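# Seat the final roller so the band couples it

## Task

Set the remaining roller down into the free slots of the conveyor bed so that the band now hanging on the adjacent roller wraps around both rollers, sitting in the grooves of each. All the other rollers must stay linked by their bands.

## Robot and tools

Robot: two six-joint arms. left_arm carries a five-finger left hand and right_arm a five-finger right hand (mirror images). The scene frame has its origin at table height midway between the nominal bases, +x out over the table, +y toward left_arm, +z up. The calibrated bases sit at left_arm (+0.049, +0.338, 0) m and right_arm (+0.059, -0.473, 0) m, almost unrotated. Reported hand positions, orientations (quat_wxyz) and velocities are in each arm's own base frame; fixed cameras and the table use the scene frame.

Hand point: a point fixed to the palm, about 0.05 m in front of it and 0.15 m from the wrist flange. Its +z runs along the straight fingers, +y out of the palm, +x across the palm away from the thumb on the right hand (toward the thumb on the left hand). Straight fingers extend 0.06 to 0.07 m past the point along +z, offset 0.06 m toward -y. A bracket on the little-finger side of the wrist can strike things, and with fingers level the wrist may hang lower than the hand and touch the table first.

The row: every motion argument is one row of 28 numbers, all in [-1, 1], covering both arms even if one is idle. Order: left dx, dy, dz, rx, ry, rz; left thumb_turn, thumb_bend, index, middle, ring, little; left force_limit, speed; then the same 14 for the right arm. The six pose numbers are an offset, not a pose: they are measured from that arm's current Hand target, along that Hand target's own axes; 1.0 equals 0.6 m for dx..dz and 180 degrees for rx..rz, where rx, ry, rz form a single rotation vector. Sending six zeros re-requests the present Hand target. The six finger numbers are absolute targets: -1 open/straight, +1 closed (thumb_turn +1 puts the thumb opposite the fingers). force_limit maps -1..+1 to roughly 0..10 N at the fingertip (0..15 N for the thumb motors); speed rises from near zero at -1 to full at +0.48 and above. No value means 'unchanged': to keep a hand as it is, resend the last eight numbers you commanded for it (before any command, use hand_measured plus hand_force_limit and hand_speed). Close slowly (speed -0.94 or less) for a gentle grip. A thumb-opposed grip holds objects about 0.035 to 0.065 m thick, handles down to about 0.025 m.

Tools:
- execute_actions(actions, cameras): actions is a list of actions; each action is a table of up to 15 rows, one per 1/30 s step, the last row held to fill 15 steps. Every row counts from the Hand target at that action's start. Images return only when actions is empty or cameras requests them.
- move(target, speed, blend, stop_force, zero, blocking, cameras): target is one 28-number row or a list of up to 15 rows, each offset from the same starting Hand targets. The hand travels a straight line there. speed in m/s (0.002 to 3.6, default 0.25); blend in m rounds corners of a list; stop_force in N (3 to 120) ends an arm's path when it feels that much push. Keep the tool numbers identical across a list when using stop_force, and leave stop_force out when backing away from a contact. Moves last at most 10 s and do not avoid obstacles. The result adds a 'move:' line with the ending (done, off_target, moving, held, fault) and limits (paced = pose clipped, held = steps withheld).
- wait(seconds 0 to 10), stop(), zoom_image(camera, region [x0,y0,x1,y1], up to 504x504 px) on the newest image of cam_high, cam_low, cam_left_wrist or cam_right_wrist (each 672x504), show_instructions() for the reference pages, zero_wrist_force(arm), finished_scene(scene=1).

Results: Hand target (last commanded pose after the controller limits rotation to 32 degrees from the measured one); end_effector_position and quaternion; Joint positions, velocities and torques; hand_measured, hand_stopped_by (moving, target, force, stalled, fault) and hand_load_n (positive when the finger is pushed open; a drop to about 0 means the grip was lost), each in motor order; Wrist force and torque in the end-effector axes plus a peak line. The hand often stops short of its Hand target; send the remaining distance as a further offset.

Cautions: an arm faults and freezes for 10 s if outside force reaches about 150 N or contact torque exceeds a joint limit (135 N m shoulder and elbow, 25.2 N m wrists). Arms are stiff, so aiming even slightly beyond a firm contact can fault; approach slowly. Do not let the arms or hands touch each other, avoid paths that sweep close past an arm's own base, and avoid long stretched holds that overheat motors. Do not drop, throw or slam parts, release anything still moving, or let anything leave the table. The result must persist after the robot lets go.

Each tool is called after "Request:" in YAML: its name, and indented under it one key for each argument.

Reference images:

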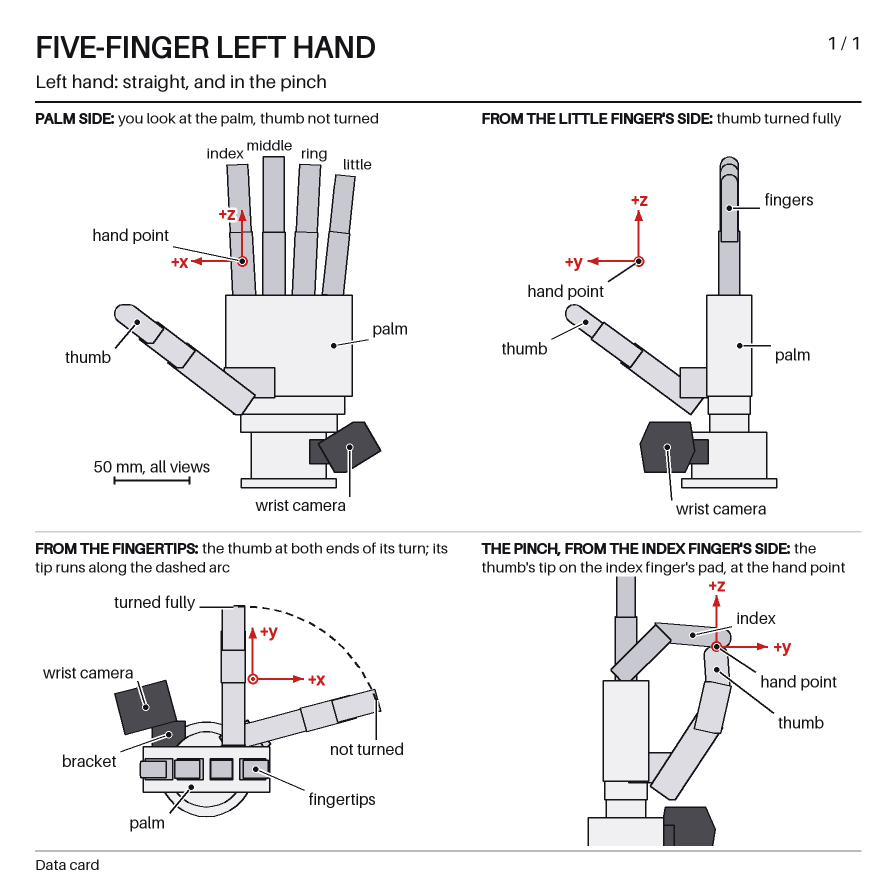

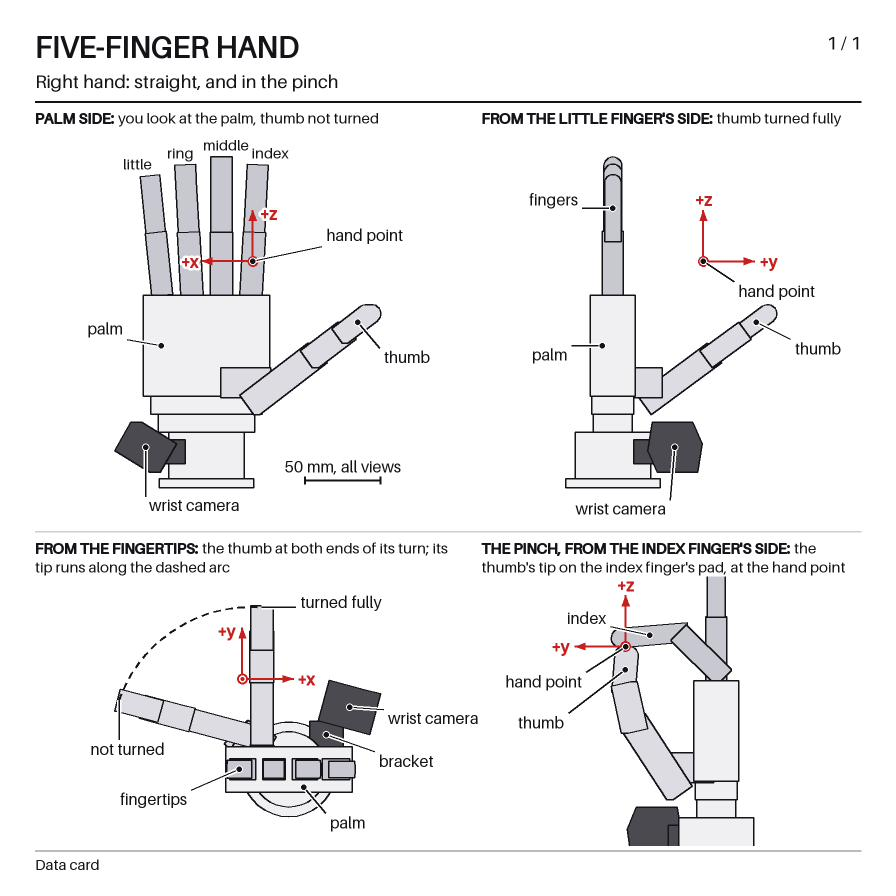

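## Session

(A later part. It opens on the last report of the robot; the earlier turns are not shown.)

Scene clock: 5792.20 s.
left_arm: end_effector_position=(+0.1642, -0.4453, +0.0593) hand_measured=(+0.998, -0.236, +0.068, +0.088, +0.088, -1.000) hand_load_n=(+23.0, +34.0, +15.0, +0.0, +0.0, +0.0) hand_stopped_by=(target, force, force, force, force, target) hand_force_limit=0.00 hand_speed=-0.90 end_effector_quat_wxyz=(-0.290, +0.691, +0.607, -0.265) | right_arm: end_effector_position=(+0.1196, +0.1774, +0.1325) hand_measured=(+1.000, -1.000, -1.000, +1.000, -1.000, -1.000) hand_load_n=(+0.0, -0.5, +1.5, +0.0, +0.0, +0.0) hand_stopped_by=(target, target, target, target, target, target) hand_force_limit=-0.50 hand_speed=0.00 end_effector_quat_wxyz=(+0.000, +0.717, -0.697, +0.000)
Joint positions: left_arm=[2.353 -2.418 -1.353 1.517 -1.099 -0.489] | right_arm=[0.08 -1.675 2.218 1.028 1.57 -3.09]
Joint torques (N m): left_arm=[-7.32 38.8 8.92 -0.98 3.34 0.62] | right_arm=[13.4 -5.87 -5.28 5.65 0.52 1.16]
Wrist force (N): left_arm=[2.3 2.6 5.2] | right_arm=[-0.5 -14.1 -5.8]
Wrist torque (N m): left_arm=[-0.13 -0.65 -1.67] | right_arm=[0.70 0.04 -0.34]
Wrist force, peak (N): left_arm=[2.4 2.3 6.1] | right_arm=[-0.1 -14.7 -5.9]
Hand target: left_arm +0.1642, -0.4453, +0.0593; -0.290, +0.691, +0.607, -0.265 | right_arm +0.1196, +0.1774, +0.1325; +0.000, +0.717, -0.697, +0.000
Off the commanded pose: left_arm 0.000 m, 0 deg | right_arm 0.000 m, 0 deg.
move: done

Request:
move:
  target: [0,0.0012,0.00115,0,0,0,1,0.35,0.5,0.5,0.5,-1,0.0,-0.9,0,0,0,0,0,0,1,-1,-1,1,-1,-1,-0.5,0.0]
  speed: 0.01
  stop_force: 8

Request:
move:
  target: [0,0.0012,0.00115,0,0,0,1,0.35,0.5,0.5,0.5,-1,0.0,-0.9,0,0,0,0,0,0,1,-1,-1,1,-1,-1,-0.5,0.0]
  speed: 0.01
  stop_force: 8
  cameras: ["cam_low", "cam_left_wrist"]

Request:
zoom_image:
  camera: "cam_low"
  region: [362, 218, 402, 248]

Scene clock: 5795.70 s.
left_arm: end_effector_position=(+0.1642, -0.4453, +0.0591) hand_measured=(+0.998, -0.236, +0.068, +0.088, +0.088, -1.000) hand_load_n=(+22.5, +34.0, +14.5, +0.0, +0.0, +0.0) hand_stopped_by=(target, force, force, force, force, target) hand_force_limit=0.00 hand_speed=-0.90 end_effector_quat_wxyz=(-0.290, +0.691, +0.607, -0.265) | right_arm: end_effector_position=(+0.1196, +0.1774, +0.1325) hand_measured=(+1.000, -1.000, -1.000, +1.000, -1.000, -1.000) hand_load_n=(+0.0, +0.0, +1.5, +0.0, +0.0, +0.0) hand_stopped_by=(target, target, target, target, target, target) hand_force_limit=-0.50 hand_speed=0.00 end_effector_quat_wxyz=(+0.000, +0.717, -0.697, +0.000)
Joint positions: left_arm=[2.353 -2.418 -1.353 1.517 -1.099 -0.489] | right_arm=[0.08 -1.675 2.218 1.028 1.57 -3.09]
Joint torques (N m): left_arm=[-7.45 56.23 14.81 -3.11 2.17 0.54] | right_arm=[13.09 -15.86 -12.95 7.93 0.86 1.31]
Wrist force (N): left_arm=[2.1 -3.0 -2.5] | right_arm=[-0.1 -14.4 -6.2]
Wrist torque (N m): left_arm=[-0.22 -0.69 -1.63] | right_arm=[0.68 -0.02 -0.33]
Wrist force, peak (N): left_arm=[2.5 -5.8 -4.2] | right_arm=[-0.5 -14.8 -6.1]
Hand target: left_arm +0.1642, -0.4453, +0.0591; -0.290, +0.691, +0.607, -0.265 (not the last commanded pose) | right_arm +0.1196, +0.1774, +0.1325; +0.000, +0.717, -0.697, +0.000
Off the commanded pose: left_arm 0.001 m, 0 deg | right_arm 0.000 m, 0 deg.
move: contact (left_arm)

Scene clock: 5796.97 s.
left_arm: end_effector_position=(+0.1642, -0.4453, +0.0589) hand_measured=(+0.998, -0.236, +0.068, +0.088, +0.088, -1.000) hand_load_n=(+22.5, +33.5, +14.0, +0.0, +0.0, -0.5) hand_stopped_by=(target, force, force, force, force, target) hand_force_limit=0.00 hand_speed=-0.90 end_effector_quat_wxyz=(-0.290, +0.691, +0.607, -0.265) | right_arm: end_effector_position=(+0.1196, +0.1774, +0.1325) hand_measured=(+1.000, -1.000, -1.000, +1.000, -1.000, -1.000) hand_load_n=(+0.0, +0.0, +1.5, +0.0, +0.0, +0.0) hand_stopped_by=(target, target, target, target, target, target) hand_force_limit=-0.50 hand_speed=0.00 end_effector_quat_wxyz=(+0.000, +0.717, -0.697, +0.000)
Joint positions: left_arm=[2.353 -2.418 -1.353 1.518 -1.099 -0.489] | right_arm=[0.08 -1.675 2.218 1.028 1.57 -3.09]
Joint torques (N m): left_arm=[-8.52 53.57 12.53 -1.91 1.9 0.61] | right_arm=[13.6 -16.54 -12.67 8.09 0.71 0.96]
Wrist force (N): left_arm=[3.0 -9.0 -8.2] | right_arm=[-0.4 -14.4 -5.4]
Wrist torque (N m): left_arm=[-0.41 -0.70 -1.56] | right_arm=[0.65 0.02 -0.34]
Wrist force, peak (N): left_arm=[2.9 -12.0 -10.9] | right_arm=[-0.3 -14.7 -6.3]
Hand target: left_arm +0.1642, -0.4454, +0.0589; -0.290, +0.691, +0.607, -0.265 (not the last commanded pose) | right_arm +0.1196, +0.1774, +0.1325; +0.000, +0.717, -0.697, +0.000
Off the commanded pose: left_arm 0.001 m, 0 deg | right_arm 0.000 m, 0 deg.
move: contact (left_arm)
Images, in order (width x height): cam_low 672x504, cam_left_wrist 672x504.

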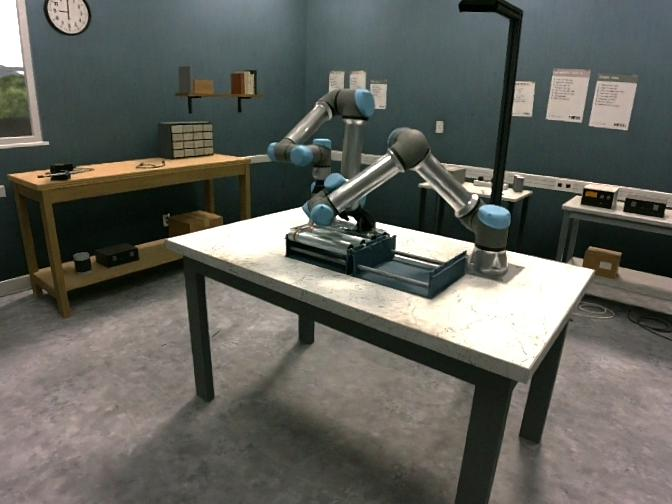

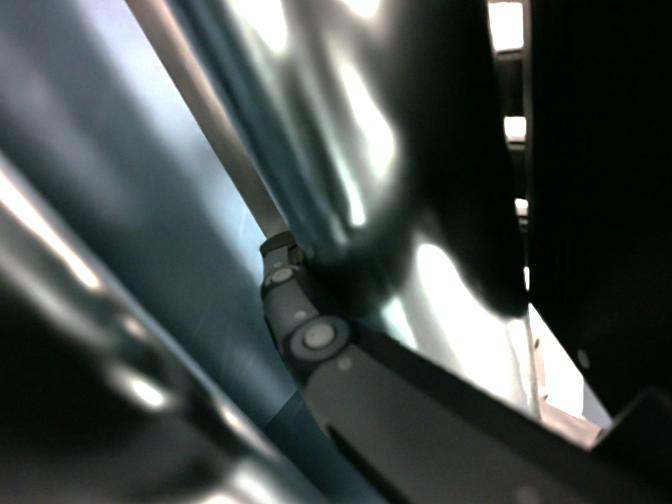

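Scaled by 12.600 from the camera's 672x504 image, which has a finer 960x720 frame.

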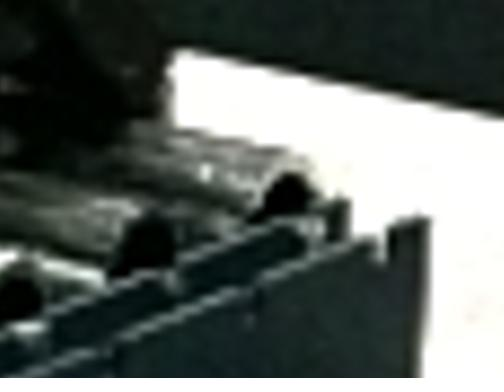

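Request:
move:
  target: [0,-0.0006,-0.00058,0,0,0,1,0.35,0.5,0.5,0.5,-1,0.0,-0.9,0,-0.0083,0,0,0,0,1,-1,-1,1,-1,-1,-0.5,0.0]
  speed: 0.01

Request:
zoom_image:
  camera: "cam_left_wrist"
  region: [400, 0, 672, 504]

Scene clock: 5800.97 s.
left_arm: end_effector_position=(+0.1642, -0.4453, +0.0594) hand_measured=(+0.998, -0.236, +0.068, +0.088, +0.088, -1.000) hand_load_n=(+23.0, +34.0, +16.0, +0.0, +0.0, +0.0) hand_stopped_by=(target, force, force, force, force, target) hand_force_limit=0.00 hand_speed=-0.90 end_effector_quat_wxyz=(-0.290, +0.691, +0.607, -0.265) | right_arm: end_effector_position=(+0.1247, +0.1776, +0.1325) hand_measured=(+1.000, -1.000, -1.000, +1.000, -1.000, -1.000) hand_load_n=(+0.0, +0.0, +0.0, +0.0, +0.0, +0.0) hand_stopped_by=(target, target, target, target, target, target) hand_force_limit=-0.50 hand_speed=0.00 end_effector_quat_wxyz=(+0.000, +0.717, -0.697, +0.000)
Joint positions: left_arm=[2.353 -2.417 -1.353 1.517 -1.099 -0.489] | right_arm=[0.079 -1.663 2.207 1.027 1.57 -3.092]
Joint torques (N m): left_arm=[-5.91 60.94 20.3 -5.26 1.7 1.24] | right_arm=[-13.7 -18.64 -12.13 0.09 0.2 -1.57]
Wrist force (N): left_arm=[2.9 4.1 8.7] | right_arm=[-0.4 1.0 -0.5]
Wrist torque (N m): left_arm=[-0.26 -0.63 -1.67] | right_arm=[0.18 0.07 -0.15]
Wrist force, peak (N): left_arm=[3.0 -9.2 -8.1] | right_arm=[-0.3 -14.6 -5.7]
Hand target: left_arm +0.1642, -0.4453, +0.0594; -0.290, +0.691, +0.607, -0.265 | right_arm +0.1246, +0.1776, +0.1325; +0.000, +0.717, -0.697, +0.000
Off the commanded pose: left_arm 0.000 m, 0 deg | right_arm 0.000 m, 0 deg.
move: done

Scaled by 1.000.
This view is cut from an older image: the scene may have changed since it was taken.

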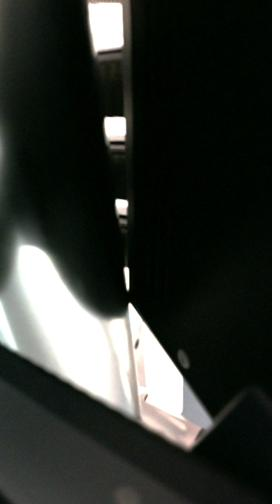

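Request:
move:
  target:
    - [0,0,0,0,0,0,1,0.35,0.5,0.5,0.5,-1,0.0,-0.9,0,0,-0.1958,0,0,0,1,-1,-1,1,-1,-1,-0.5,0.0]
  speed: 0.1

Request:
move:
  target: [0,0,0,0,0,0,1,0.35,0.5,0.5,0.5,-1,0.0,-0.9,0.0135,-0.1388,-0.0088,-0.1137,0.1137,0.4904,-1,-1,-0.99,-0.99,-0.99,-0.99,-0.5,0.0]
  speed: 0.25
  cameras: ["cam_right_wrist"]

Scene clock: 5806.43 s.
left_arm: end_effector_position=(+0.1642, -0.4453, +0.0594) hand_measured=(+0.998, -0.236, +0.068, +0.088, +0.088, -1.000) hand_load_n=(+23.0, +33.5, +16.0, +0.0, +0.0, -0.5) hand_stopped_by=(target, force, force, force, force, target) hand_force_limit=0.00 hand_speed=-0.90 end_effector_quat_wxyz=(-0.290, +0.691, +0.607, -0.265) | right_arm: end_effector_position=(+0.1246, +0.1775, +0.2499) hand_measured=(+1.000, -1.000, -1.000, +1.000, -1.000, -1.000) hand_load_n=(+0.0, +0.0, +0.0, +0.0, +0.0, +0.0) hand_stopped_by=(target, target, target, target, target, target) hand_force_limit=-0.50 hand_speed=0.00 end_effector_quat_wxyz=(+0.000, +0.717, -0.697, +0.000)
Joint positions: left_arm=[2.353 -2.417 -1.353 1.517 -1.099 -0.489] | right_arm=[0.079 -1.78 1.98 1.37 1.57 -3.092]
Joint torques (N m): left_arm=[9.55 61.03 20.62 -5.27 -1.41 2.82] | right_arm=[-13.17 -2.93 -22.06 2.32 0.27 -1.52]
Wrist force (N): left_arm=[3.0 4.7 9.4] | right_arm=[0.1 0.8 -0.7]
Wrist torque (N m): left_arm=[-0.26 -0.63 -1.67] | right_arm=[0.15 0.01 -0.13]
Wrist force, peak (N): left_arm=[2.9 4.8 9.7] | right_arm=[0.2 1.0 -1.4]
Hand target: left_arm +0.1642, -0.4453, +0.0594; -0.290, +0.691, +0.607, -0.265 | right_arm +0.1246, +0.1775, +0.2500; +0.000, +0.717, -0.697, +0.000
Off the commanded pose: left_arm 0.000 m, 0 deg | right_arm 0.000 m, 0 deg.
move: done

Scene clock: 5810.17 s.
left_arm: end_effector_position=(+0.1642, -0.4453, +0.0594) hand_measured=(+0.998, -0.236, +0.068, +0.088, +0.088, -1.000) hand_load_n=(+23.0, +33.5, +16.0, +0.0, +0.0, +0.0) hand_stopped_by=(target, force, force, force, force, target) hand_force_limit=0.00 hand_speed=-0.90 end_effector_quat_wxyz=(-0.290, +0.691, +0.607, -0.265) | right_arm: end_effector_position=(+0.2081, +0.1718, +0.2553) hand_measured=(-1.000, -1.000, -0.990, -0.990, -0.990, -0.990) hand_load_n=(+0.0, +0.0, +0.0, +0.0, +0.0, +0.0) hand_stopped_by=(target, target, target, target, target, target) hand_force_limit=-0.50 hand_speed=0.00 end_effector_quat_wxyz=(-0.226, -0.014, +0.974, -0.003)
Joint positions: left_arm=[2.353 -2.417 -1.353 1.517 -1.099 -0.489] | right_arm=[-0.067 -1.556 1.915 1.666 1.613 -1.658]
Joint torques (N m): left_arm=[9.7 60.93 20.14 -5.25 -2.16 2.69] | right_arm=[12.23 -26.02 -16.57 0.34 0.98 0.7]
Wrist force (N): left_arm=[2.8 4.7 9.2] | right_arm=[0.4 1.2 -0.3]
Wrist torque (N m): left_arm=[-0.22 -0.62 -1.68] | right_arm=[0.21 0.03 -0.14]
Wrist force, peak (N): left_arm=[3.1 4.8 9.7] | right_arm=[0.1 1.4 -0.9]
Hand target: left_arm +0.1642, -0.4453, +0.0594; -0.290, +0.691, +0.607, -0.265 | right_arm +0.2080, +0.1718, +0.2553; -0.226, -0.014, +0.974, -0.003
Off the commanded pose: left_arm 0.000 m, 0 deg | right_arm 0.000 m, 0 deg.
move: done
Images, in order (width x height): cam_right_wrist 672x504.

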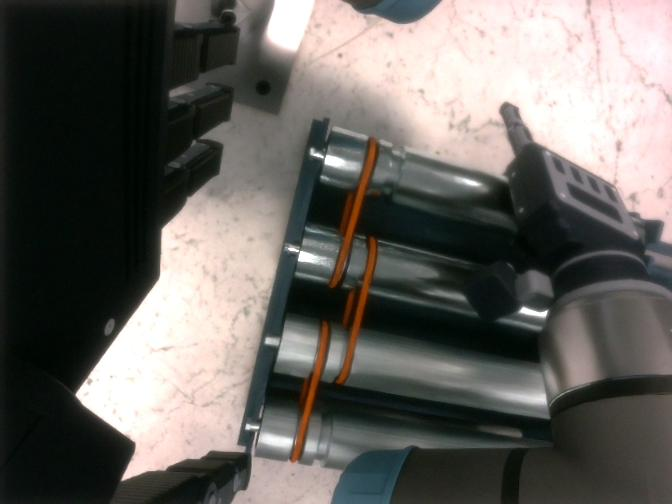

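Request:
zoom_image:
  camera: "cam_right_wrist"
  region: [230, 110, 430, 310]

Request:
zoom_image:
  camera: "cam_right_wrist"
  region: [265, 130, 355, 270]

Request:
zoom_image:
  camera: "cam_right_wrist"
  region: [230, 310, 430, 500]

Scaled by 2.520 from the camera's 672x504 image, which has a finer 960x720 frame.

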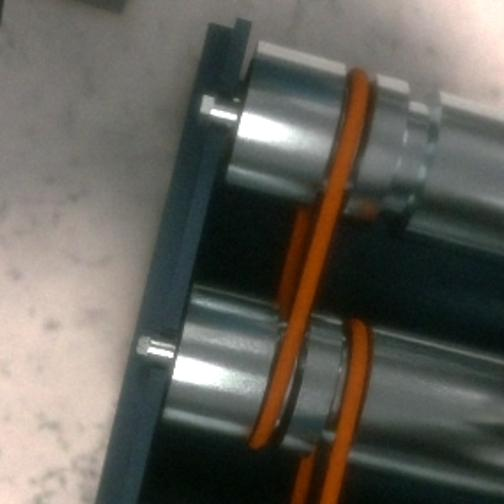

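Scaled by 3.600 from the camera's 672x504 image, which has a finer 960x720 frame.

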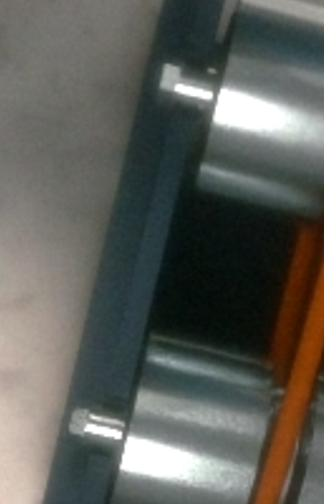

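Scaled by 2.520 from the camera's 672x504 image, which has a finer 960x720 frame.

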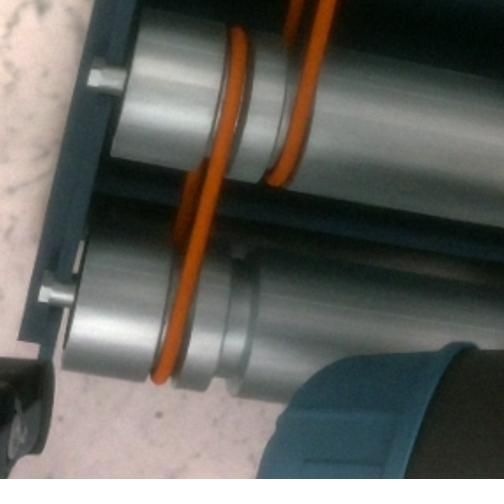

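Request:
zoom_image:
  camera: "cam_right_wrist"
  region: [340, 120, 420, 220]

Request:
zoom_image:
  camera: "cam_right_wrist"
  region: [310, 210, 390, 310]

Scaled by 5.040 from the camera's 672x504 image, which has a finer 960x720 frame.

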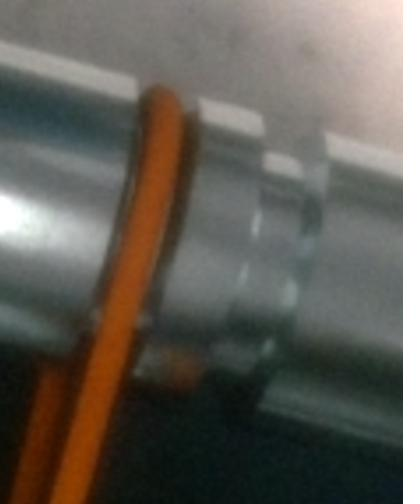

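Scaled by 5.040 from the camera's 672x504 image, which has a finer 960x720 frame.

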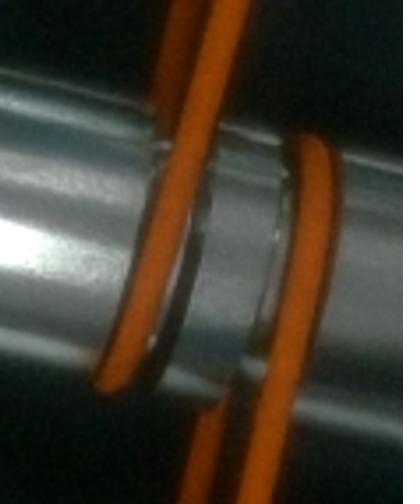

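Request:
move:
  target: [0,0,0,0,0,0,1,0.35,0.5,0.5,0.5,-1,0.0,-0.9,-0.0586,-0.0039,0.1197,0,0,0,-1,-1,-0.99,-0.99,-0.99,-0.99,-0.5,0.0]
  speed: 0.15
  stop_force: 10
  cameras: ["cam_right_wrist"]

Request:
zoom_image:
  camera: "cam_right_wrist"
  region: [240, 100, 360, 220]

Request:
zoom_image:
  camera: "cam_right_wrist"
  region: [230, 210, 350, 330]

Scene clock: 5827.80 s.
left_arm: end_effector_position=(+0.1642, -0.4453, +0.0594) hand_measured=(+0.998, -0.236, +0.068, +0.088, +0.088, -1.000) hand_load_n=(+23.0, +33.5, +16.0, +0.0, +0.0, +0.0) hand_stopped_by=(target, force, force, force, force, target) hand_force_limit=0.00 hand_speed=-0.90 end_effector_quat_wxyz=(-0.290, +0.691, +0.607, -0.265) | right_arm: end_effector_position=(+0.2081, +0.1695, +0.1753) hand_measured=(-1.000, -1.000, -0.990, -0.990, -0.990, -0.990) hand_load_n=(+0.0, +0.0, +0.0, +0.0, +0.0, +0.0) hand_stopped_by=(target, target, target, target, target, target) hand_force_limit=-0.50 hand_speed=0.00 end_effector_quat_wxyz=(-0.226, -0.014, +0.974, -0.003)
Joint positions: left_arm=[2.353 -2.417 -1.353 1.517 -1.099 -0.489] | right_arm=[-0.075 -1.465 2.046 1.443 1.616 -1.665]
Joint torques (N m): left_arm=[8.72 61.51 21.16 -5.31 -2.36 2.77] | right_arm=[13.56 -9.94 -5.9 0.29 -1.04 1.53]
Wrist force (N): left_arm=[2.9 4.5 9.4] | right_arm=[-0.1 0.9 -0.5]
Wrist torque (N m): left_arm=[-0.27 -0.64 -1.66] | right_arm=[0.19 0.11 -0.16]
Wrist force, peak (N): left_arm=[2.9 4.9 9.6] | right_arm=[0.6 1.1 -1.8]
Hand target: left_arm +0.1642, -0.4453, +0.0594; -0.290, +0.691, +0.607, -0.265 | right_arm +0.2081, +0.1695, +0.1753; -0.226, -0.014, +0.974, -0.003
Off the commanded pose: left_arm 0.000 m, 0 deg | right_arm 0.000 m, 0 deg.
move: done
Images, in order (width x height): cam_right_wrist 672x504.

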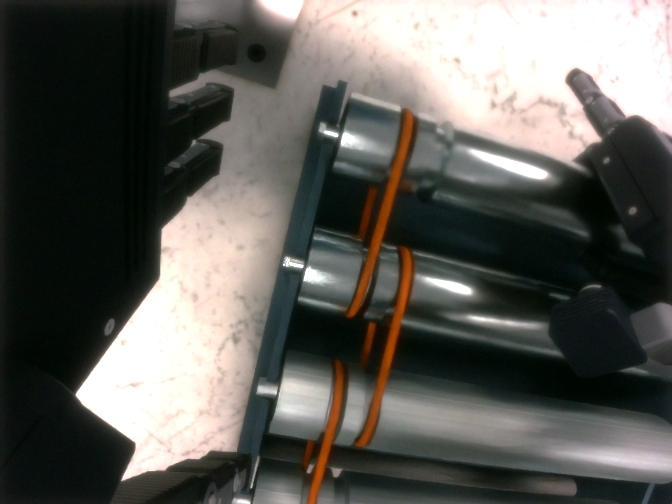

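Scaled by 4.200 from the camera's 672x504 image, which has a finer 960x720 frame.

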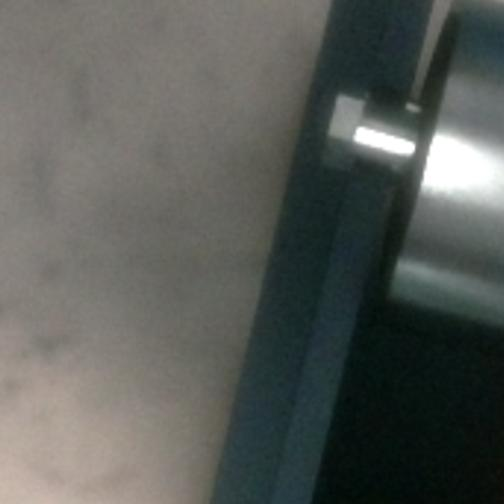

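Scaled by 4.200 from the camera's 672x504 image, which has a finer 960x720 frame.

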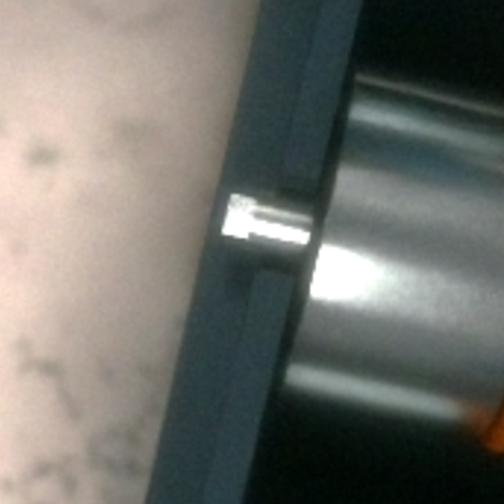

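Request:
execute_actions:
  actions: []

Scene clock: 5835.20 s.
left_arm: end_effector_position=(+0.1642, -0.4453, +0.0594) hand_measured=(+0.998, -0.236, +0.068, +0.088, +0.088, -1.000) hand_load_n=(+23.0, +34.0, +16.0, +0.0, +0.0, +0.0) hand_stopped_by=(target, force, force, force, force, target) hand_force_limit=0.00 hand_speed=-0.90 end_effector_quat_wxyz=(-0.290, +0.691, +0.607, -0.265) | right_arm: end_effector_position=(+0.2081, +0.1695, +0.1753) hand_measured=(-1.000, -1.000, -0.990, -0.990, -0.990, -0.990) hand_load_n=(+0.0, -0.5, +0.0, +0.0, +0.0, +0.0) hand_stopped_by=(target, target, target, target, target, target) hand_force_limit=-0.50 hand_speed=0.00 end_effector_quat_wxyz=(-0.226, -0.014, +0.974, -0.003)
Joint positions: left_arm=[2.353 -2.417 -1.353 1.517 -1.099 -0.489] | right_arm=[-0.075 -1.465 2.046 1.443 1.616 -1.665]
Joint velocities: within noise
Joint torques (N m): left_arm=[8.91 60.83 19.98 -5.33 -2.25 2.4] | right_arm=[12.27 -12.56 -8.81 0.17 -1.08 1.33]
Wrist force (N): left_arm=[2.7 4.8 9.3] | right_arm=[0.3 0.6 -0.5]
Wrist torque (N m): left_arm=[-0.22 -0.61 -1.69] | right_arm=[0.14 0.05 -0.16]
Wrist force, peak (N): left_arm=[2.9 4.6 9.8] | right_arm=[0.1 1.3 -0.7]
Hand target: left_arm +0.1642, -0.4453, +0.0594; -0.290, +0.691, +0.607, -0.265 | right_arm +0.2081, +0.1695, +0.1753; -0.226, -0.014, +0.974, -0.003
Off the commanded pose: left_arm 0.000 m, 0 deg | right_arm 0.000 m, 0 deg.

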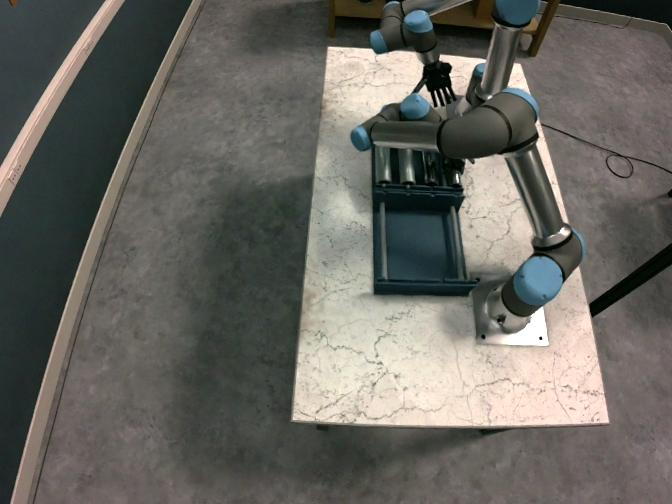

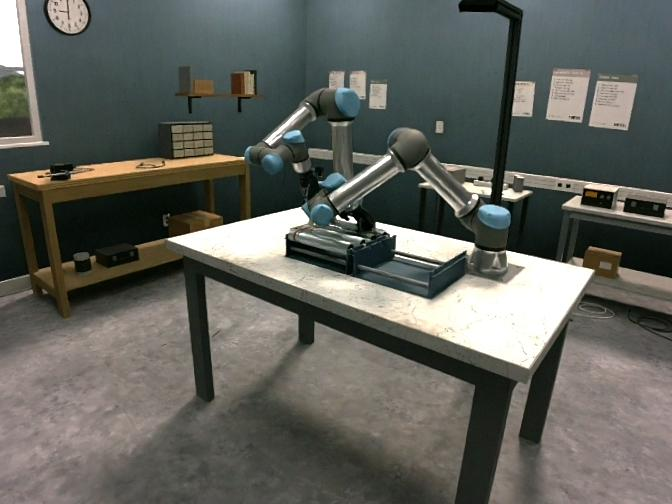

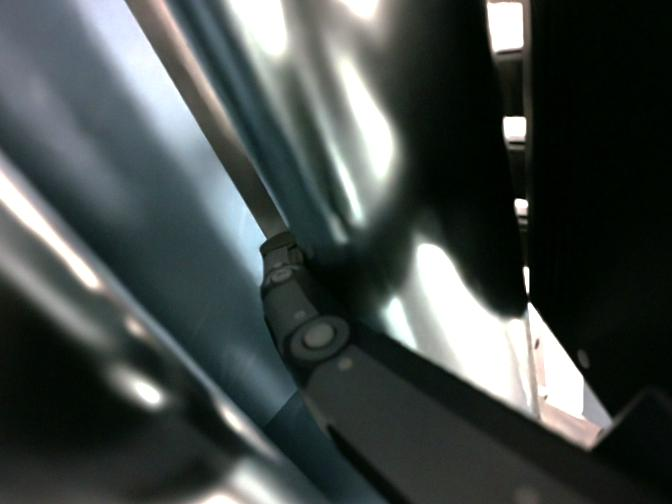

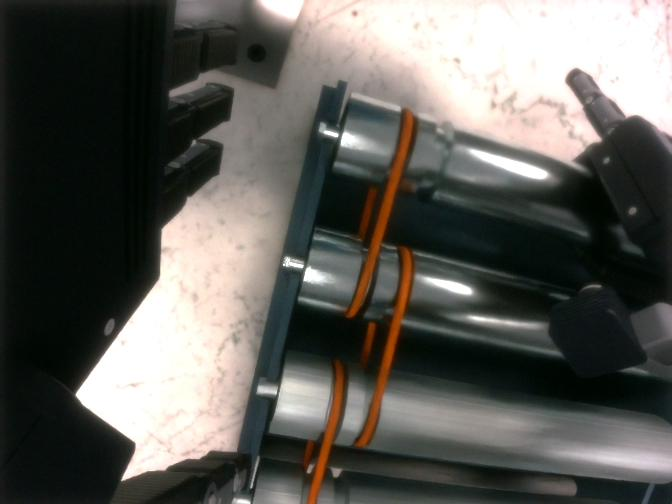

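Request:
zoom_image:
  camera: "cam_right_wrist"
  region: [230, 80, 470, 260]

Request:
zoom_image:
  camera: "cam_right_wrist"
  region: [230, 240, 430, 400]

Scaled by 2.100 from the camera's 672x504 image, which has a finer 960x720 frame.

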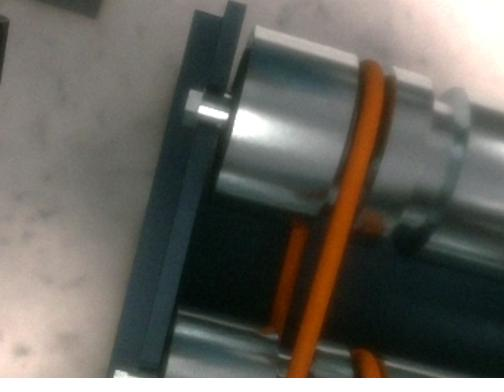

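Scaled by 2.520 from the camera's 672x504 image, which has a finer 960x720 frame.

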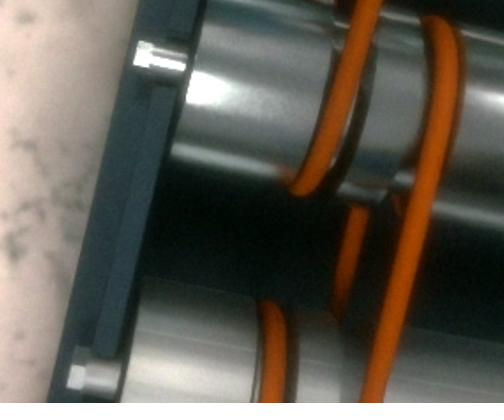

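Request:
move:
  target: [0,0,0,0,0,0,1,-0.29,0.0,0.0,0.0,-1,0.0,-0.9,0,0,0,0,0,0,-1,-1,-0.99,-0.99,-0.99,-0.99,-0.5,0.0]
  speed: 0.02
  cameras: ["cam_low", "cam_right_wrist", "cam_left_wrist"]

Scene clock: 5854.33 s.
left_arm: end_effector_position=(+0.1643, -0.4453, +0.0594) hand_measured=(+0.998, -0.294, +0.000, +0.000, +0.000, -1.000) hand_load_n=(+14.0, +13.0, +3.0, +0.0, +0.0, +0.0) hand_stopped_by=(target, force, target, target, target, target) hand_force_limit=0.00 hand_speed=-0.90 end_effector_quat_wxyz=(-0.290, +0.691, +0.607, -0.265) | right_arm: end_effector_position=(+0.2081, +0.1695, +0.1753) hand_measured=(-1.000, -1.000, -0.990, -0.990, -0.990, -0.990) hand_load_n=(+0.0, +0.0, +0.0, +0.0, +0.0, +0.0) hand_stopped_by=(target, target, target, target, target, target) hand_force_limit=-0.50 hand_speed=0.00 end_effector_quat_wxyz=(-0.226, -0.014, +0.974, -0.003)
Joint positions: left_arm=[2.353 -2.417 -1.353 1.517 -1.099 -0.489] | right_arm=[-0.075 -1.465 2.046 1.443 1.616 -1.665]
Joint torques (N m): left_arm=[-0.02 54.62 11.52 -4.69 3.27 2.37] | right_arm=[12.26 -12.24 -9.23 0.18 -0.86 1.19]
Wrist force (N): left_arm=[2.7 6.2 -0.6] | right_arm=[0.3 0.7 -0.9]
Wrist torque (N m): left_arm=[0.03 -0.12 -1.08] | right_arm=[0.17 0.05 -0.16]
Wrist force, peak (N): left_arm=[2.4 14.3 -5.0] | right_arm=[0.1 1.4 -0.4]
Hand target: left_arm +0.1642, -0.4453, +0.0594; -0.290, +0.691, +0.607, -0.265 | right_arm +0.2081, +0.1695, +0.1753; -0.226, -0.014, +0.974, -0.003
Off the commanded pose: left_arm 0.000 m, 0 deg | right_arm 0.000 m, 0 deg.
move: done
Images, in order (width x height): cam_low 672x504, cam_left_wrist 672x504, cam_right_wrist 672x504.

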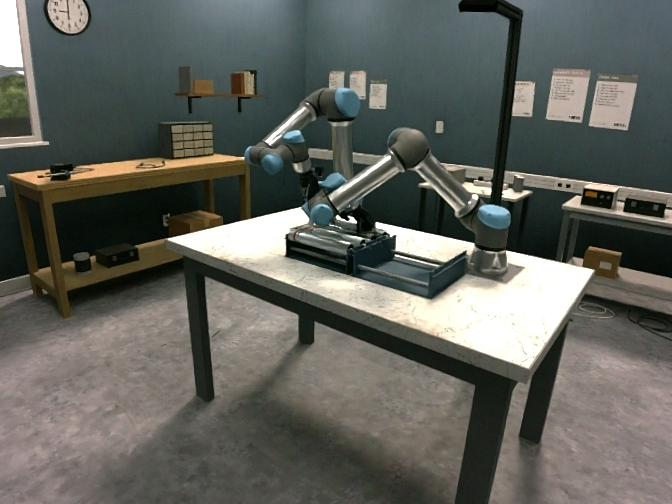

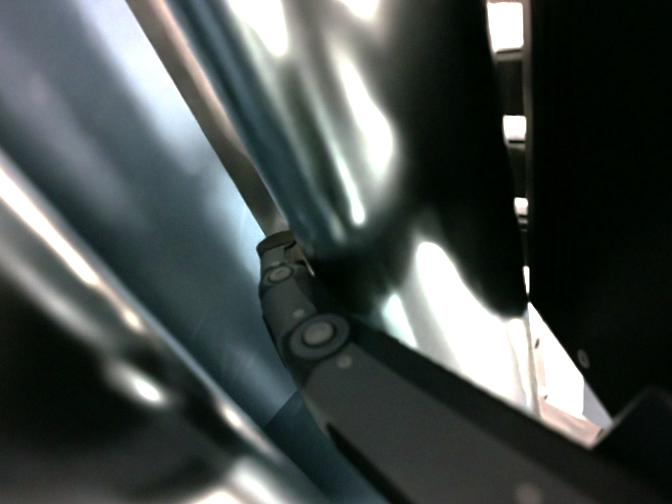

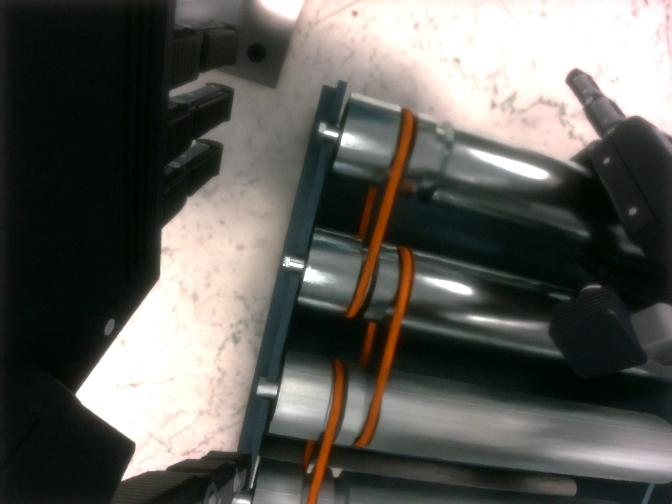

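Request:
move:
  target: [0,0,0,0,0,0,1,-0.33,-0.05,-0.05,-0.05,-1,0.0,-0.9,0,0,0,0,0,0,-1,-1,-0.99,-0.99,-0.99,-0.99,-0.5,0.0]
  speed: 0.02
  cameras: ["cam_right_wrist", "cam_left_wrist"]

Scene clock: 5857.80 s.
left_arm: end_effector_position=(+0.1642, -0.4454, +0.0594) hand_measured=(+1.000, -0.332, -0.050, -0.050, -0.050, -1.000) hand_load_n=(+5.0, +4.0, +0.0, +0.0, +0.0, +0.0) hand_stopped_by=(target, target, target, target, target, target) hand_force_limit=0.00 hand_speed=-0.90 end_effector_quat_wxyz=(-0.290, +0.691, +0.607, -0.265) | right_arm: end_effector_position=(+0.2081, +0.1695, +0.1753) hand_measured=(-1.000, -1.000, -0.990, -0.990, -0.990, -0.990) hand_load_n=(+0.5, +0.0, +0.0, +0.0, +0.0, +0.0) hand_stopped_by=(target, target, target, target, target, target) hand_force_limit=-0.50 hand_speed=0.00 end_effector_quat_wxyz=(-0.226, -0.014, +0.974, -0.003)
Joint positions: left_arm=[2.353 -2.417 -1.353 1.517 -1.099 -0.489] | right_arm=[-0.075 -1.465 2.046 1.443 1.616 -1.665]
Joint torques (N m): left_arm=[-10.09 35.91 6.76 -0.28 3.9 1.36] | right_arm=[11.95 -11.96 -8.88 -0.03 -0.89 1.23]
Wrist force (N): left_arm=[2.1 3.3 -1.8] | right_arm=[0.2 0.7 -0.5]
Wrist torque (N m): left_arm=[-0.03 0.01 -0.55] | right_arm=[0.14 0.07 -0.17]
Wrist force, peak (N): left_arm=[4.2 8.8 -2.9] | right_arm=[0.0 1.3 -0.8]
Hand target: left_arm +0.1642, -0.4453, +0.0594; -0.290, +0.691, +0.607, -0.265 | right_arm +0.2081, +0.1695, +0.1753; -0.226, -0.014, +0.974, -0.003
Off the commanded pose: left_arm 0.000 m, 0 deg | right_arm 0.000 m, 0 deg.
move: done
Images, in order (width x height): cam_left_wrist 672x504, cam_right_wrist 672x504.

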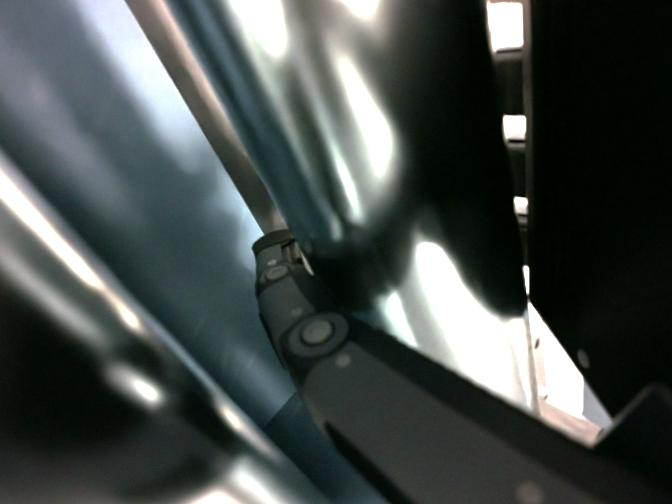

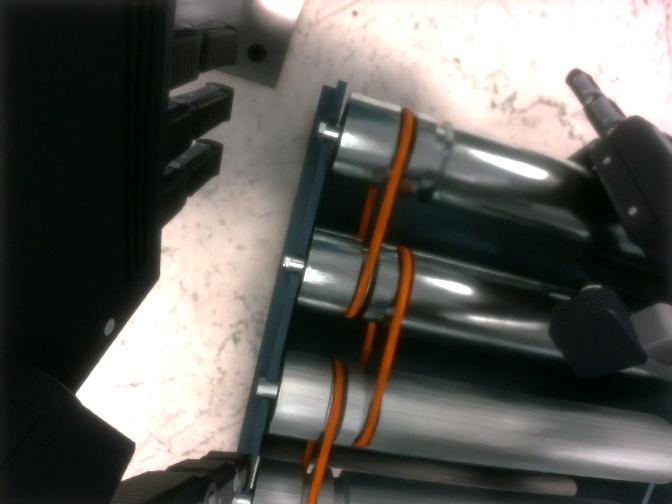

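Request:
move:
  target: [0,0,0,0,0,0,1,-0.38,-0.4,-0.4,-0.4,-1,0.0,-0.8,0,0,0,0,0,0,-1,-1,-0.99,-0.99,-0.99,-0.99,-0.5,0.0]
  speed: 0.02
  cameras: ["cam_right_wrist", "cam_left_wrist"]

Scene clock: 5860.27 s.
left_arm: end_effector_position=(+0.1642, -0.4453, +0.0594) hand_measured=(+1.000, -0.380, -0.400, -0.400, -0.400, -1.000) hand_load_n=(+0.0, +0.0, +0.0, +0.0, +0.0, +0.0) hand_stopped_by=(target, target, target, target, target, target) hand_force_limit=0.00 hand_speed=-0.80 end_effector_quat_wxyz=(-0.290, +0.691, +0.607, -0.265) | right_arm: end_effector_position=(+0.2081, +0.1695, +0.1753) hand_measured=(-1.000, -1.000, -0.990, -0.990, -0.990, -0.990) hand_load_n=(+0.0, +0.5, +0.0, +0.0, +0.0, +0.0) hand_stopped_by=(target, target, target, target, target, target) hand_force_limit=-0.50 hand_speed=0.00 end_effector_quat_wxyz=(-0.226, -0.014, +0.974, -0.003)
Joint positions: left_arm=[2.353 -2.417 -1.353 1.517 -1.099 -0.489] | right_arm=[-0.075 -1.465 2.046 1.443 1.616 -1.665]
Joint torques (N m): left_arm=[7.66 36.26 7.48 -0.68 -2.23 -0.6] | right_arm=[13.78 -11.35 -9.14 0.37 -0.77 1.49]
Wrist force (N): left_arm=[-0.3 -1.0 1.5] | right_arm=[0.0 0.8 -0.7]
Wrist torque (N m): left_arm=[-0.32 0.11 -0.38] | right_arm=[0.17 0.10 -0.16]
Wrist force, peak (N): left_arm=[2.2 3.3 -2.1] | right_arm=[0.4 1.1 -0.8]
Hand target: left_arm +0.1642, -0.4453, +0.0594; -0.290, +0.691, +0.607, -0.265 | right_arm +0.2081, +0.1695, +0.1753; -0.226, -0.014, +0.974, -0.003
Off the commanded pose: left_arm 0.000 m, 0 deg | right_arm 0.000 m, 0 deg.
move: done
Images, in order (width x height): cam_left_wrist 672x504, cam_right_wrist 672x504.

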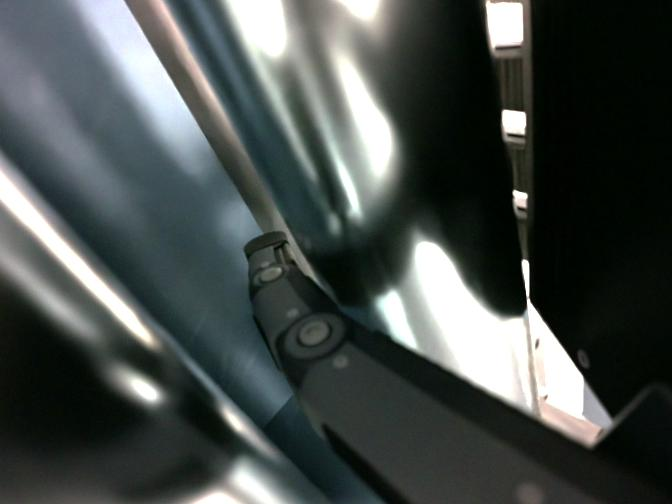

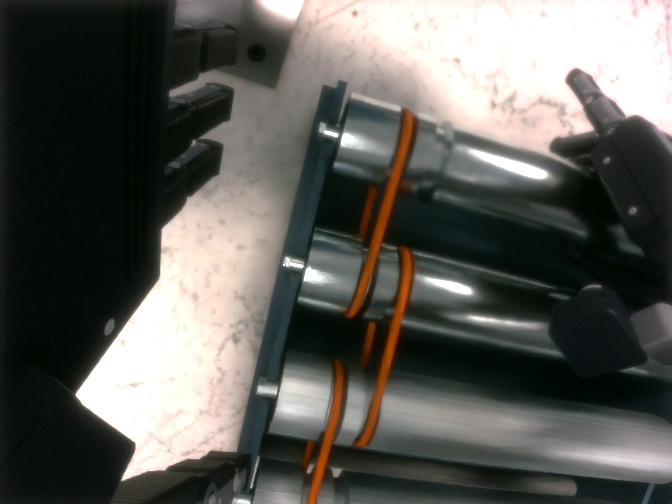

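Request:
move:
  target: [0,0,0,0,0,0,1,-0.38,-0.8,-0.8,-0.8,-1,0.0,-0.6,0,0,0,0,0,0,-1,-1,-0.99,-0.99,-0.99,-0.99,-0.5,0.0]
  speed: 0.02
  cameras: ["cam_left_wrist", "cam_low"]

Request:
zoom_image:
  camera: "cam_low"
  region: [330, 205, 400, 257]

Scene clock: 5868.30 s.
left_arm: end_effector_position=(+0.1642, -0.4453, +0.0594) hand_measured=(+1.000, -0.380, -0.800, -0.800, -0.800, -1.000) hand_load_n=(+0.0, +0.0, +0.0, +0.0, +0.0, +0.0) hand_stopped_by=(target, target, target, target, target, target) hand_force_limit=0.00 hand_speed=-0.60 end_effector_quat_wxyz=(-0.290, +0.691, +0.607, -0.265) | right_arm: end_effector_position=(+0.2081, +0.1695, +0.1753) hand_measured=(-1.000, -1.000, -0.990, -0.990, -0.990, -0.990) hand_load_n=(+0.0, +0.0, +0.0, +0.0, +0.0, +0.0) hand_stopped_by=(target, target, target, target, target, target) hand_force_limit=-0.50 hand_speed=0.00 end_effector_quat_wxyz=(-0.226, -0.014, +0.974, -0.003)
Joint positions: left_arm=[2.353 -2.417 -1.353 1.517 -1.099 -0.489] | right_arm=[-0.075 -1.465 2.046 1.443 1.616 -1.665]
Joint torques (N m): left_arm=[10.27 36.69 9.63 -1.31 -2.2 -0.38] | right_arm=[12.57 -11.08 -8.94 0.4 -0.76 1.29]
Wrist force (N): left_arm=[-0.7 -1.0 1.2] | right_arm=[0.3 0.6 -0.6]
Wrist torque (N m): left_arm=[-0.32 0.15 -0.40] | right_arm=[0.15 0.05 -0.16]
Wrist force, peak (N): left_arm=[-0.6 -1.2 1.5] | right_arm=[0.2 1.0 -1.1]
Hand target: left_arm +0.1642, -0.4453, +0.0594; -0.290, +0.691, +0.607, -0.265 | right_arm +0.2081, +0.1695, +0.1753; -0.226, -0.014, +0.974, -0.003
Off the commanded pose: left_arm 0.000 m, 0 deg | right_arm 0.000 m, 0 deg.
move: done
Images, in order (width x height): cam_low 672x504, cam_left_wrist 672x504.

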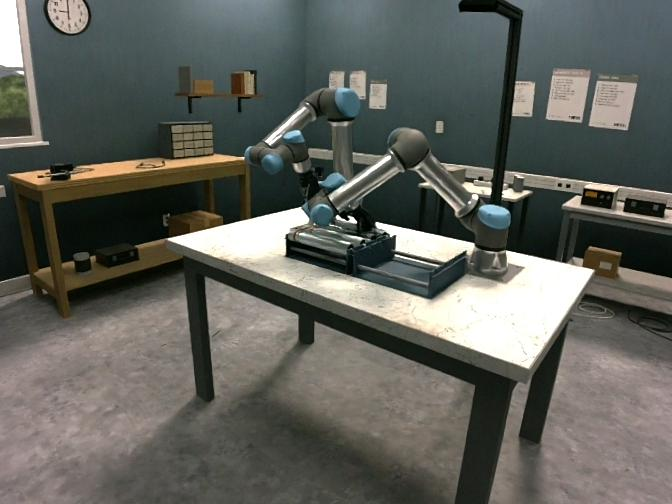

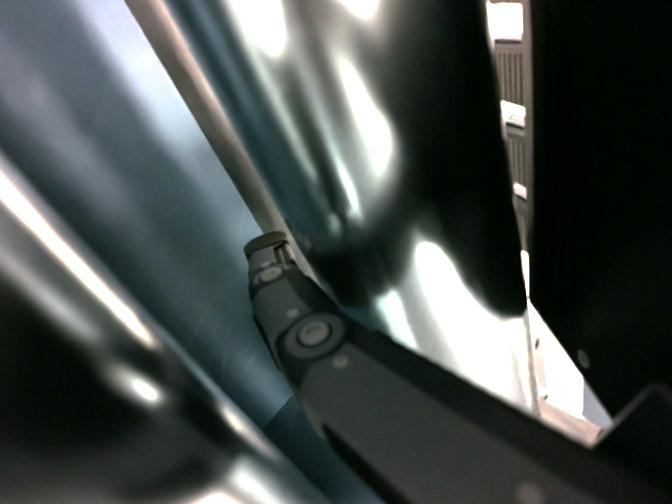

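Scaled by 7.200 from the camera's 672x504 image, which has a finer 960x720 frame.

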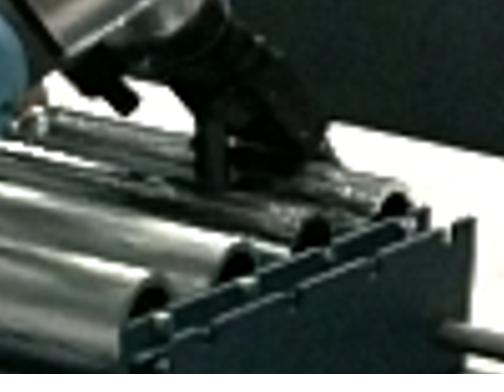

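Request:
move:
  target: [0.00061,-0.02063,-0.02665,0,0,0,1,-0.38,-0.8,-0.8,-0.8,-1,0.0,-0.6,0,0,0,0,0,0,-1,-1,-0.99,-0.99,-0.99,-0.99,-0.5,0.0]
  speed: 0.02
  stop_force: 5
  cameras: ["cam_left_wrist", "cam_low", "cam_right_wrist"]

Request:
zoom_image:
  camera: "cam_low"
  region: [330, 205, 400, 257]

Scene clock: 5872.43 s.
left_arm: end_effector_position=(+0.1653, -0.4452, +0.0664) hand_measured=(+1.000, -0.380, -0.800, -0.800, -0.800, -1.000) hand_load_n=(+1.0, +2.0, +0.0, +0.0, +0.0, +0.0) hand_stopped_by=(target, target, target, target, target, target) hand_force_limit=0.00 hand_speed=-0.60 end_effector_quat_wxyz=(-0.290, +0.691, +0.607, -0.265) | right_arm: end_effector_position=(+0.2081, +0.1695, +0.1753) hand_measured=(-1.000, -1.000, -0.990, -0.990, -0.990, -0.990) hand_load_n=(+0.0, +0.0, +0.0, -0.5, +0.0, +0.0) hand_stopped_by=(target, target, target, target, target, target) hand_force_limit=-0.50 hand_speed=0.00 end_effector_quat_wxyz=(-0.226, -0.014, +0.974, -0.003)
Joint positions: left_arm=[2.355 -2.409 -1.349 1.503 -1.1 -0.488] | right_arm=[-0.075 -1.465 2.046 1.443 1.616 -1.665]
Joint torques (N m): left_arm=[-10.39 34.62 5.4 -1.83 3.75 -1.35] | right_arm=[11.79 -11.64 -7.22 0.19 -0.53 1.52]
Wrist force (N): left_arm=[-0.8 4.8 0.7] | right_arm=[0.2 1.2 -0.3]
Wrist torque (N m): left_arm=[-0.04 0.14 -0.47] | right_arm=[0.22 0.06 -0.15]
Wrist force, peak (N): left_arm=[-0.8 7.2 0.0] | right_arm=[0.3 1.2 -1.0]
Hand target: left_arm +0.1653, -0.4452, +0.0664; -0.290, +0.691, +0.607, -0.265 (not the last commanded pose) | right_arm +0.2081, +0.1695, +0.1753; -0.226, -0.014, +0.974, -0.003
Off the commanded pose: left_arm 0.013 m, 0 deg | right_arm 0.000 m, 0 deg.
move: contact (left_arm)
Images, in order (width x height): cam_low 672x504, cam_left_wrist 672x504, cam_right_wrist 672x504.

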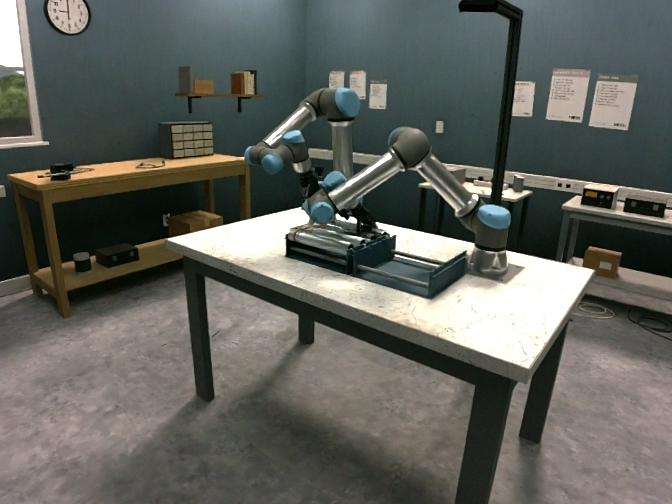

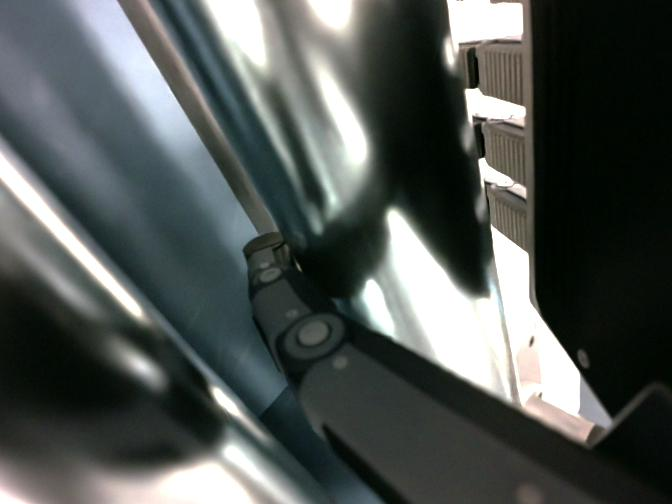

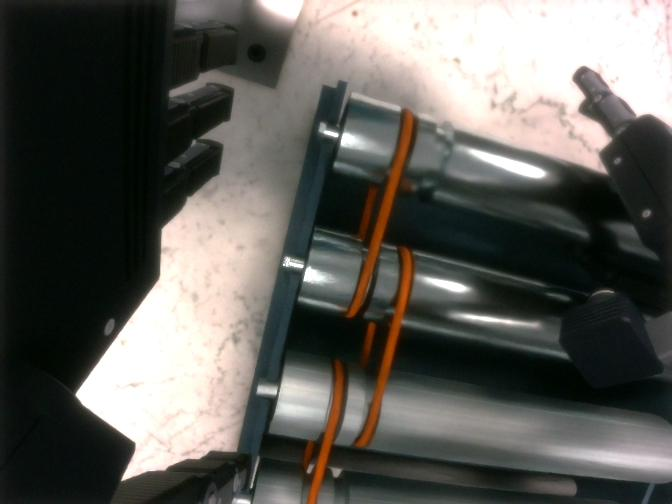

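Scaled by 7.200 from the camera's 672x504 image, which has a finer 960x720 frame.

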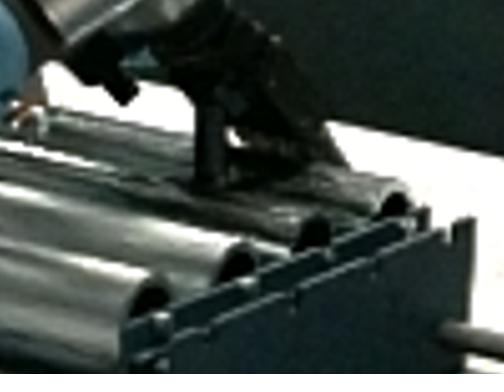

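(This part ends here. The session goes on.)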